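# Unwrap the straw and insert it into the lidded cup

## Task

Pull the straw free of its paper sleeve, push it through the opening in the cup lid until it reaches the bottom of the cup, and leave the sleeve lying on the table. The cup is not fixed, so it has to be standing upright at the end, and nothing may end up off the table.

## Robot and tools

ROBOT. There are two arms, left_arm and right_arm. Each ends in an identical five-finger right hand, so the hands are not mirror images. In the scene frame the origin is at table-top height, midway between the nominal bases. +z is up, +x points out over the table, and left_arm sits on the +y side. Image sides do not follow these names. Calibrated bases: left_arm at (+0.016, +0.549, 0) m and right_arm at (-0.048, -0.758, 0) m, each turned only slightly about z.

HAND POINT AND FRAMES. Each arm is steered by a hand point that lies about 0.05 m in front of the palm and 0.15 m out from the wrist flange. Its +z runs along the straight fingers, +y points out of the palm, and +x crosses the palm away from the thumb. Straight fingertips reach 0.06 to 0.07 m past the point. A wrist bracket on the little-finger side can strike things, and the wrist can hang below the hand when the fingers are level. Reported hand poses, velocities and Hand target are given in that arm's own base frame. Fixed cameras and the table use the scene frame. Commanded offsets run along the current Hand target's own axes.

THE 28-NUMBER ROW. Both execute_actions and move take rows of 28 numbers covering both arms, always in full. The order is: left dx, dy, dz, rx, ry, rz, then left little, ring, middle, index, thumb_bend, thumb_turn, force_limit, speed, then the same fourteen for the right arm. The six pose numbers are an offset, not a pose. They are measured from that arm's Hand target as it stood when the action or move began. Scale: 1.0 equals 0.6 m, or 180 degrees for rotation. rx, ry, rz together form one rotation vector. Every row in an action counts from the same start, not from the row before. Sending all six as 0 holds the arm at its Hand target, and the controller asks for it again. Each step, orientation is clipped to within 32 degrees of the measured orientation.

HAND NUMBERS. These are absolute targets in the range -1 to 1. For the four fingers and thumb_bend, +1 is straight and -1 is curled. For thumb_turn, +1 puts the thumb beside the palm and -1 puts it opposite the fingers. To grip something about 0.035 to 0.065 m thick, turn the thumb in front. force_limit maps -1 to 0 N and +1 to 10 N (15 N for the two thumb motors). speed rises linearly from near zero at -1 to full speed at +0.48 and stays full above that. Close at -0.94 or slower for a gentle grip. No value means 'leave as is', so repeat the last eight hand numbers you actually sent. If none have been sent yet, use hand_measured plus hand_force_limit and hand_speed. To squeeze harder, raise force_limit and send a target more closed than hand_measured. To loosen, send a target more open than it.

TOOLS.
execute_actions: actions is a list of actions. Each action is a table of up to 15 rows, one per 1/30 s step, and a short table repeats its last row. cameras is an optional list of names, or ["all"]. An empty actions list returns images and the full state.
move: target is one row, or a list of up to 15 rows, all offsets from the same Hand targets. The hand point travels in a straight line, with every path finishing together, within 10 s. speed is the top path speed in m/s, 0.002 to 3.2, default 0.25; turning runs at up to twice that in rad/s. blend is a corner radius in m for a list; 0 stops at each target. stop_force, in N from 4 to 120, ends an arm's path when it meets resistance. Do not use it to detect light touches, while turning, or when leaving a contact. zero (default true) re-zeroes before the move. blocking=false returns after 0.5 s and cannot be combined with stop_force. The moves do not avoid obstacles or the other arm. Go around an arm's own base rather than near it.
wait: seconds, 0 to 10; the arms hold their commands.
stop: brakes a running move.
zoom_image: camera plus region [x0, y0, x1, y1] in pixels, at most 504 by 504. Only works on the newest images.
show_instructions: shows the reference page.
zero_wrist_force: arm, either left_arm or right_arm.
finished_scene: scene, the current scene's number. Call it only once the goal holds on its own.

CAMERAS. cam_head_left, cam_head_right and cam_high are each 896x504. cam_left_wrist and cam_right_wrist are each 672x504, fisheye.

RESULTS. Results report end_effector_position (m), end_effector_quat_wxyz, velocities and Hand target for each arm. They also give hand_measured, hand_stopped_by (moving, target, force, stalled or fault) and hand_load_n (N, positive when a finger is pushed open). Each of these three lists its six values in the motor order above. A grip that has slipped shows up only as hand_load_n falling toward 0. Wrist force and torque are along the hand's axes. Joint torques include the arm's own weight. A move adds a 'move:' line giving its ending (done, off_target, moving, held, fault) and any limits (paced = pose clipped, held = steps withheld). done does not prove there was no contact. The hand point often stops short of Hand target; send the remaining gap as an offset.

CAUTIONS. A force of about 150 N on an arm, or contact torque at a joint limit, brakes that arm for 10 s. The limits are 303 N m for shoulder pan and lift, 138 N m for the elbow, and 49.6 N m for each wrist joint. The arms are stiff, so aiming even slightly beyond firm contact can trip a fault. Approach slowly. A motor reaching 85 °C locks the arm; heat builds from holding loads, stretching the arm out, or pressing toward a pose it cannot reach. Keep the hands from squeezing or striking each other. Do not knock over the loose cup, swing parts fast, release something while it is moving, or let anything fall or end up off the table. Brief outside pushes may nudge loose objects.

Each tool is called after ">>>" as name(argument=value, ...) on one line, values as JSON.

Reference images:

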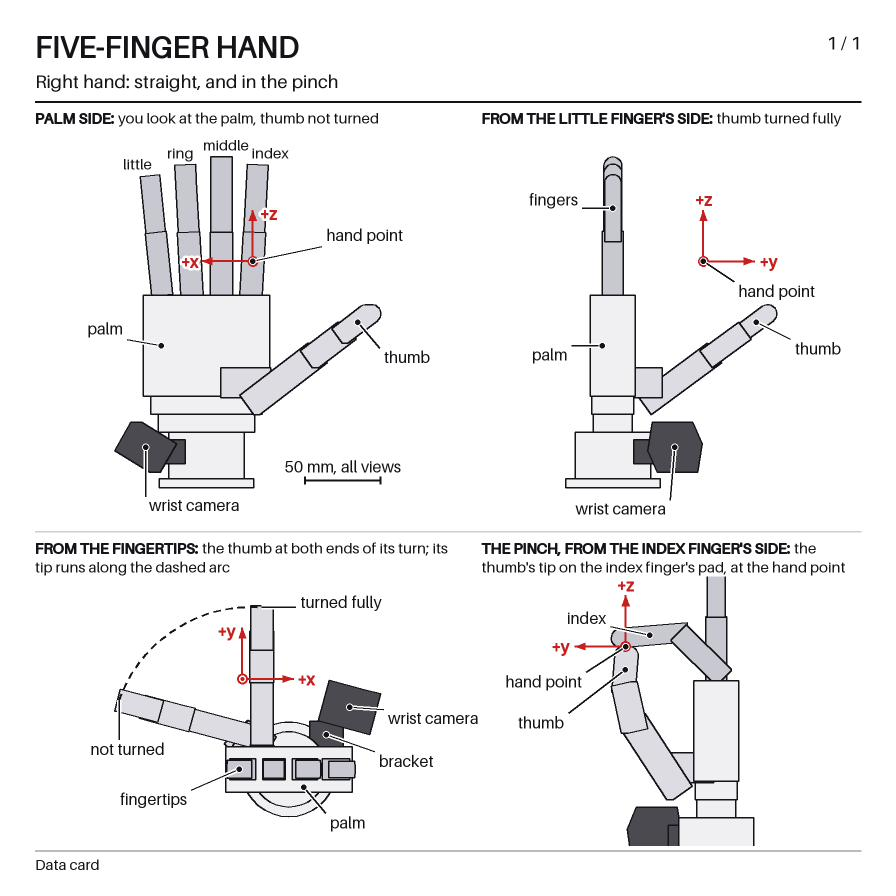

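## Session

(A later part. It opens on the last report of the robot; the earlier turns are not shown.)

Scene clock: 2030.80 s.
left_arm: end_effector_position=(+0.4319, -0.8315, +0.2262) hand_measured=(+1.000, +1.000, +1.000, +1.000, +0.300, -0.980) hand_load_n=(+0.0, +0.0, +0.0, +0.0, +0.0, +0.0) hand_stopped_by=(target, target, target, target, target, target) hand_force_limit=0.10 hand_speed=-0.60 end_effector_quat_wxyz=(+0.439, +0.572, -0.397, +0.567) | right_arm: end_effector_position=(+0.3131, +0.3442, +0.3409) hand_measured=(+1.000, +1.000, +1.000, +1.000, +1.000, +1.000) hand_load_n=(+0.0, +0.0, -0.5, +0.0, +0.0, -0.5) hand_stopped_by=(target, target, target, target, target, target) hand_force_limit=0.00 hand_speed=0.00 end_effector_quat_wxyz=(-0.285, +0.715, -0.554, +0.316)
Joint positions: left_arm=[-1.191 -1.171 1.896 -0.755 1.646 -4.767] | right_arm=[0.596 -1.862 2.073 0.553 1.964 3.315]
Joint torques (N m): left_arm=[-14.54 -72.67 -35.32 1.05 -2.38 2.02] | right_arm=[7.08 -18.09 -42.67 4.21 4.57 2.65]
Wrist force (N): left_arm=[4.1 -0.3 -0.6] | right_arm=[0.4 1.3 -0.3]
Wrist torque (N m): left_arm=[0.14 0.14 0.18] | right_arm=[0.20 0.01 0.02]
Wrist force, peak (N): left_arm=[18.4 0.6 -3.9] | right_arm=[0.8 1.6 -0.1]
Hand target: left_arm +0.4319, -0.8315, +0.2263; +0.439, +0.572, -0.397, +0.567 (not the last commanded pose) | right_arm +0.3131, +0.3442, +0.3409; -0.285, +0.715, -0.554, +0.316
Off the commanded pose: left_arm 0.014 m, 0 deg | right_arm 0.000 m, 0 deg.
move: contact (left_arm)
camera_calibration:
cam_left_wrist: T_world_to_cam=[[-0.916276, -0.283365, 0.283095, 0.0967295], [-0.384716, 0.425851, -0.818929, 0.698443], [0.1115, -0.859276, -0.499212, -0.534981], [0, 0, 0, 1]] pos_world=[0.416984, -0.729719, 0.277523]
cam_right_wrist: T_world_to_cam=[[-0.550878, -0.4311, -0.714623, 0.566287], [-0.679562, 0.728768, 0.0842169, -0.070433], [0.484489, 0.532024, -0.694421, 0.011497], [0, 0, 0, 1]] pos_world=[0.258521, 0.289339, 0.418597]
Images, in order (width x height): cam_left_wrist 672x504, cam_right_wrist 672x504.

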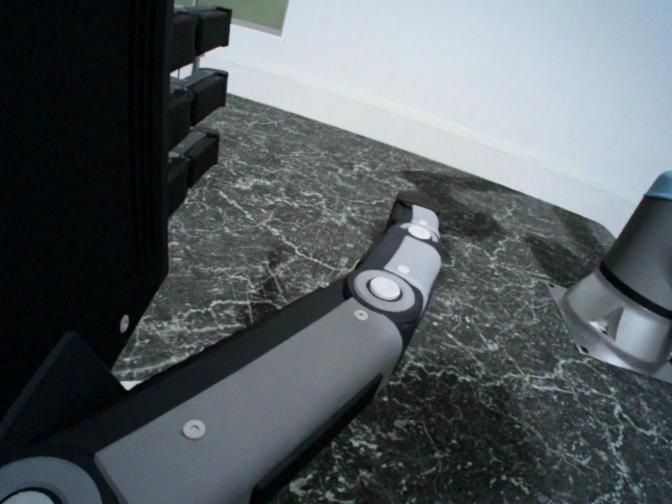

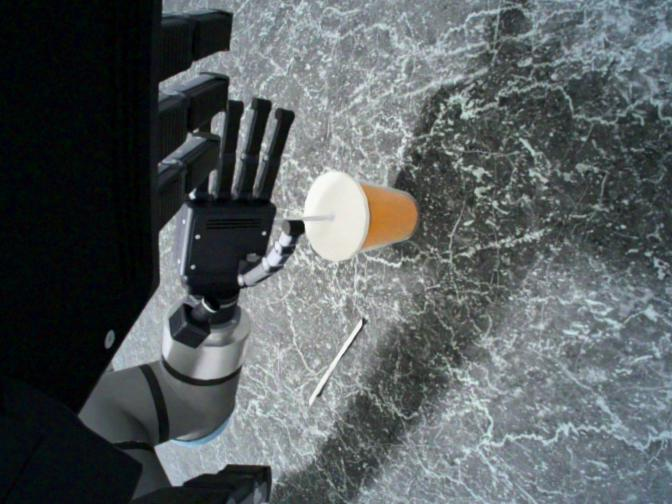

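>>> move(target=[[0.0332,0.0017,0.001,0,0,0,1,1,1,1,0.3,-0.98,0.1,-0.6,0,0,0,0,0,0,1,1,1,1,1,1,0,0],[0.1158,0.006,0.0035,0,0,0,1,1,1,1,0.3,-0.98,0.1,-0.6,0,0,0,0,0,0,1,1,1,1,1,1,0,0],[0.1158,0.006,-0.2,0,0,0,1,1,1,1,0.3,-0.98,0.1,-0.6,0,0,0,0,0,0,1,1,1,1,1,1,0,0]], speed=[0.04,0.1,0.15], blend=[0.005,0.02,0], cameras=["all"])

>>> zoom_image(camera="cam_right_wrist", region=[210, 130, 450, 290])

>>> zoom_image(camera="cam_head_left", region=[380, 230, 640, 400])

Scene clock: 2051.67 s.
left_arm: end_effector_position=(+0.3954, -0.7153, +0.2923) hand_measured=(+1.000, +1.000, +1.000, +1.000, +0.300, -0.980) hand_load_n=(+0.0, +0.0, +0.0, +0.0, +0.0, +0.5) hand_stopped_by=(target, target, target, target, target, target) hand_force_limit=0.10 hand_speed=-0.60 end_effector_quat_wxyz=(+0.439, +0.572, -0.397, +0.567) | right_arm: end_effector_position=(+0.3131, +0.3442, +0.3409) hand_measured=(+1.000, +1.000, +1.000, +1.000, +1.000, +1.000) hand_load_n=(+0.0, +0.0, +0.0, -0.5, +0.0, +0.0) hand_stopped_by=(target, target, target, target, target, target) hand_force_limit=0.00 hand_speed=0.00 end_effector_quat_wxyz=(-0.285, +0.715, -0.554, +0.316)
Joint positions: left_arm=[-1.174 -1.409 2.075 -0.696 1.663 -4.768] | right_arm=[0.596 -1.862 2.073 0.553 1.964 3.315]
Joint torques (N m): left_arm=[21.39 -60.52 -28.63 -5.25 3.04 -2.29] | right_arm=[6.62 -15.56 -42.67 4.25 4.43 2.5]
Wrist force (N): left_arm=[-0.9 -0.6 -1.3] | right_arm=[0.4 1.4 -0.2]
Wrist torque (N m): left_arm=[0.21 0.30 -0.09] | right_arm=[0.21 0.00 0.02]
Wrist force, peak (N): left_arm=[4.9 0.1 -0.6] | right_arm=[0.5 1.7 -0.3]
Hand target: left_arm +0.3953, -0.7151, +0.2923; +0.439, +0.572, -0.397, +0.567 | right_arm +0.3131, +0.3442, +0.3409; -0.285, +0.715, -0.554, +0.316
Off the commanded pose: left_arm 0.000 m, 0 deg | right_arm 0.000 m, 0 deg.
move: done
camera_calibration:
cam_left_wrist: T_world_to_cam=[[-0.916276, -0.283365, 0.283095, 0.0774999], [-0.384716, 0.425851, -0.818929, 0.689009], [0.1115, -0.859276, -0.499212, -0.398201], [0, 0, 0, 1]] pos_world=[0.380484, -0.613619, 0.343523]
cam_right_wrist: T_world_to_cam=[[-0.550878, -0.4311, -0.714623, 0.566287], [-0.679562, 0.728768, 0.0842169, -0.070433], [0.484489, 0.532024, -0.694421, 0.011497], [0, 0, 0, 1]] pos_world=[0.258521, 0.289339, 0.418597]

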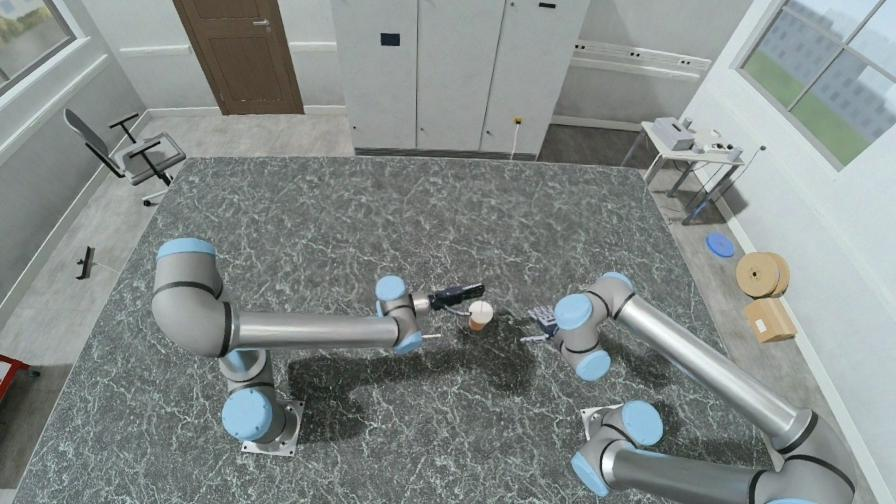

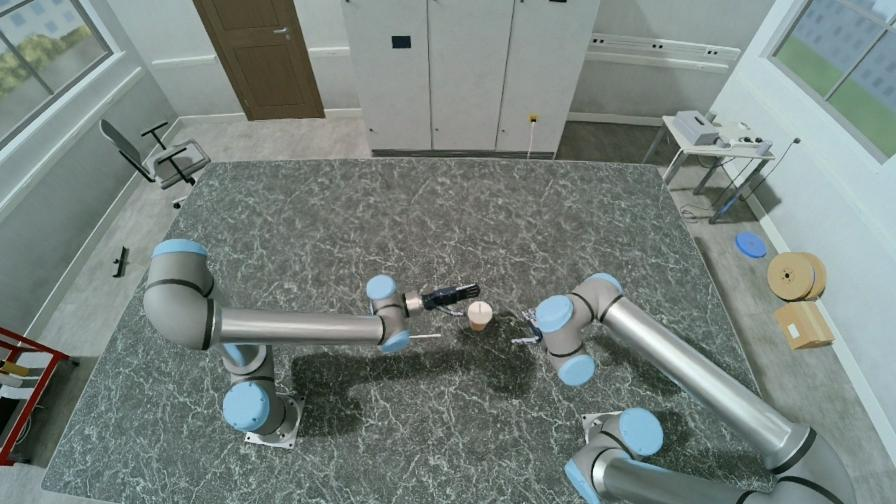

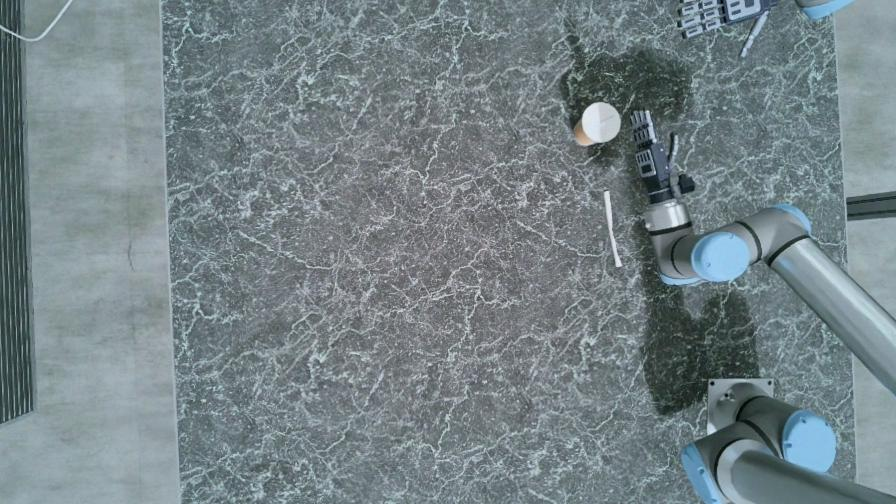

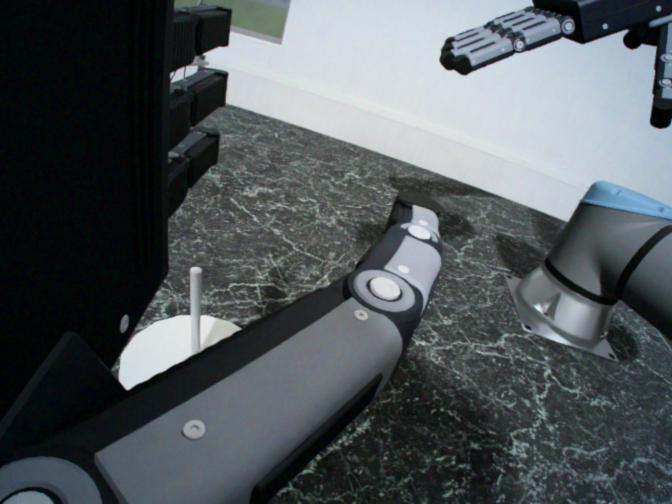

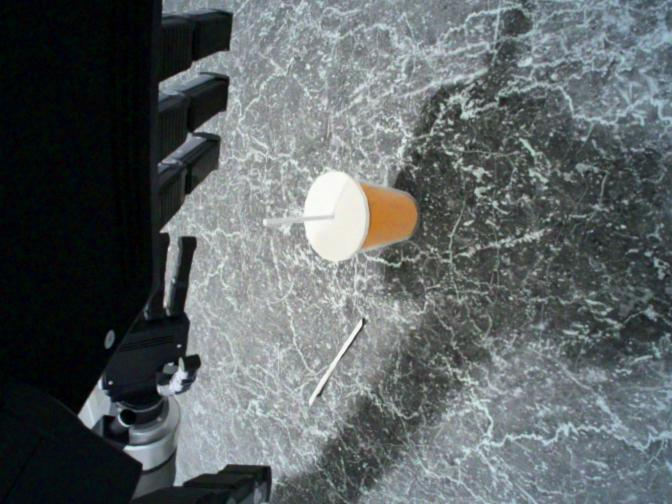

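Scaled by 2.100 from the camera's 672x504 image, which has a finer 960x720 frame.

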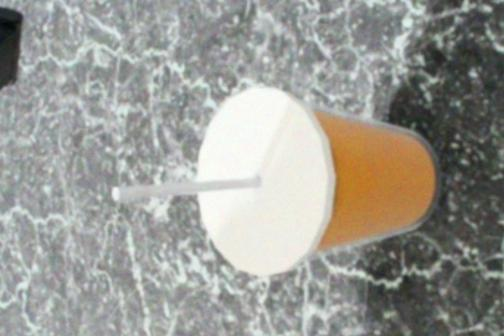

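Scaled by 1.938 from the camera's 896x504 image, which has a finer 1280x720 frame.

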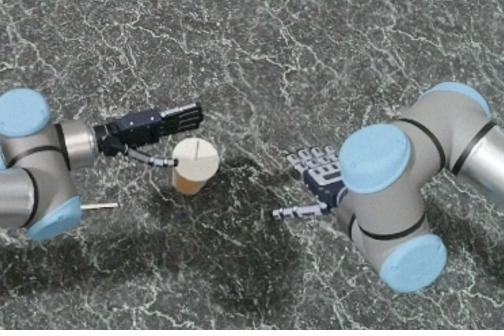

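>>> finished_scene(scene=2)

The scene is finished: the task was done.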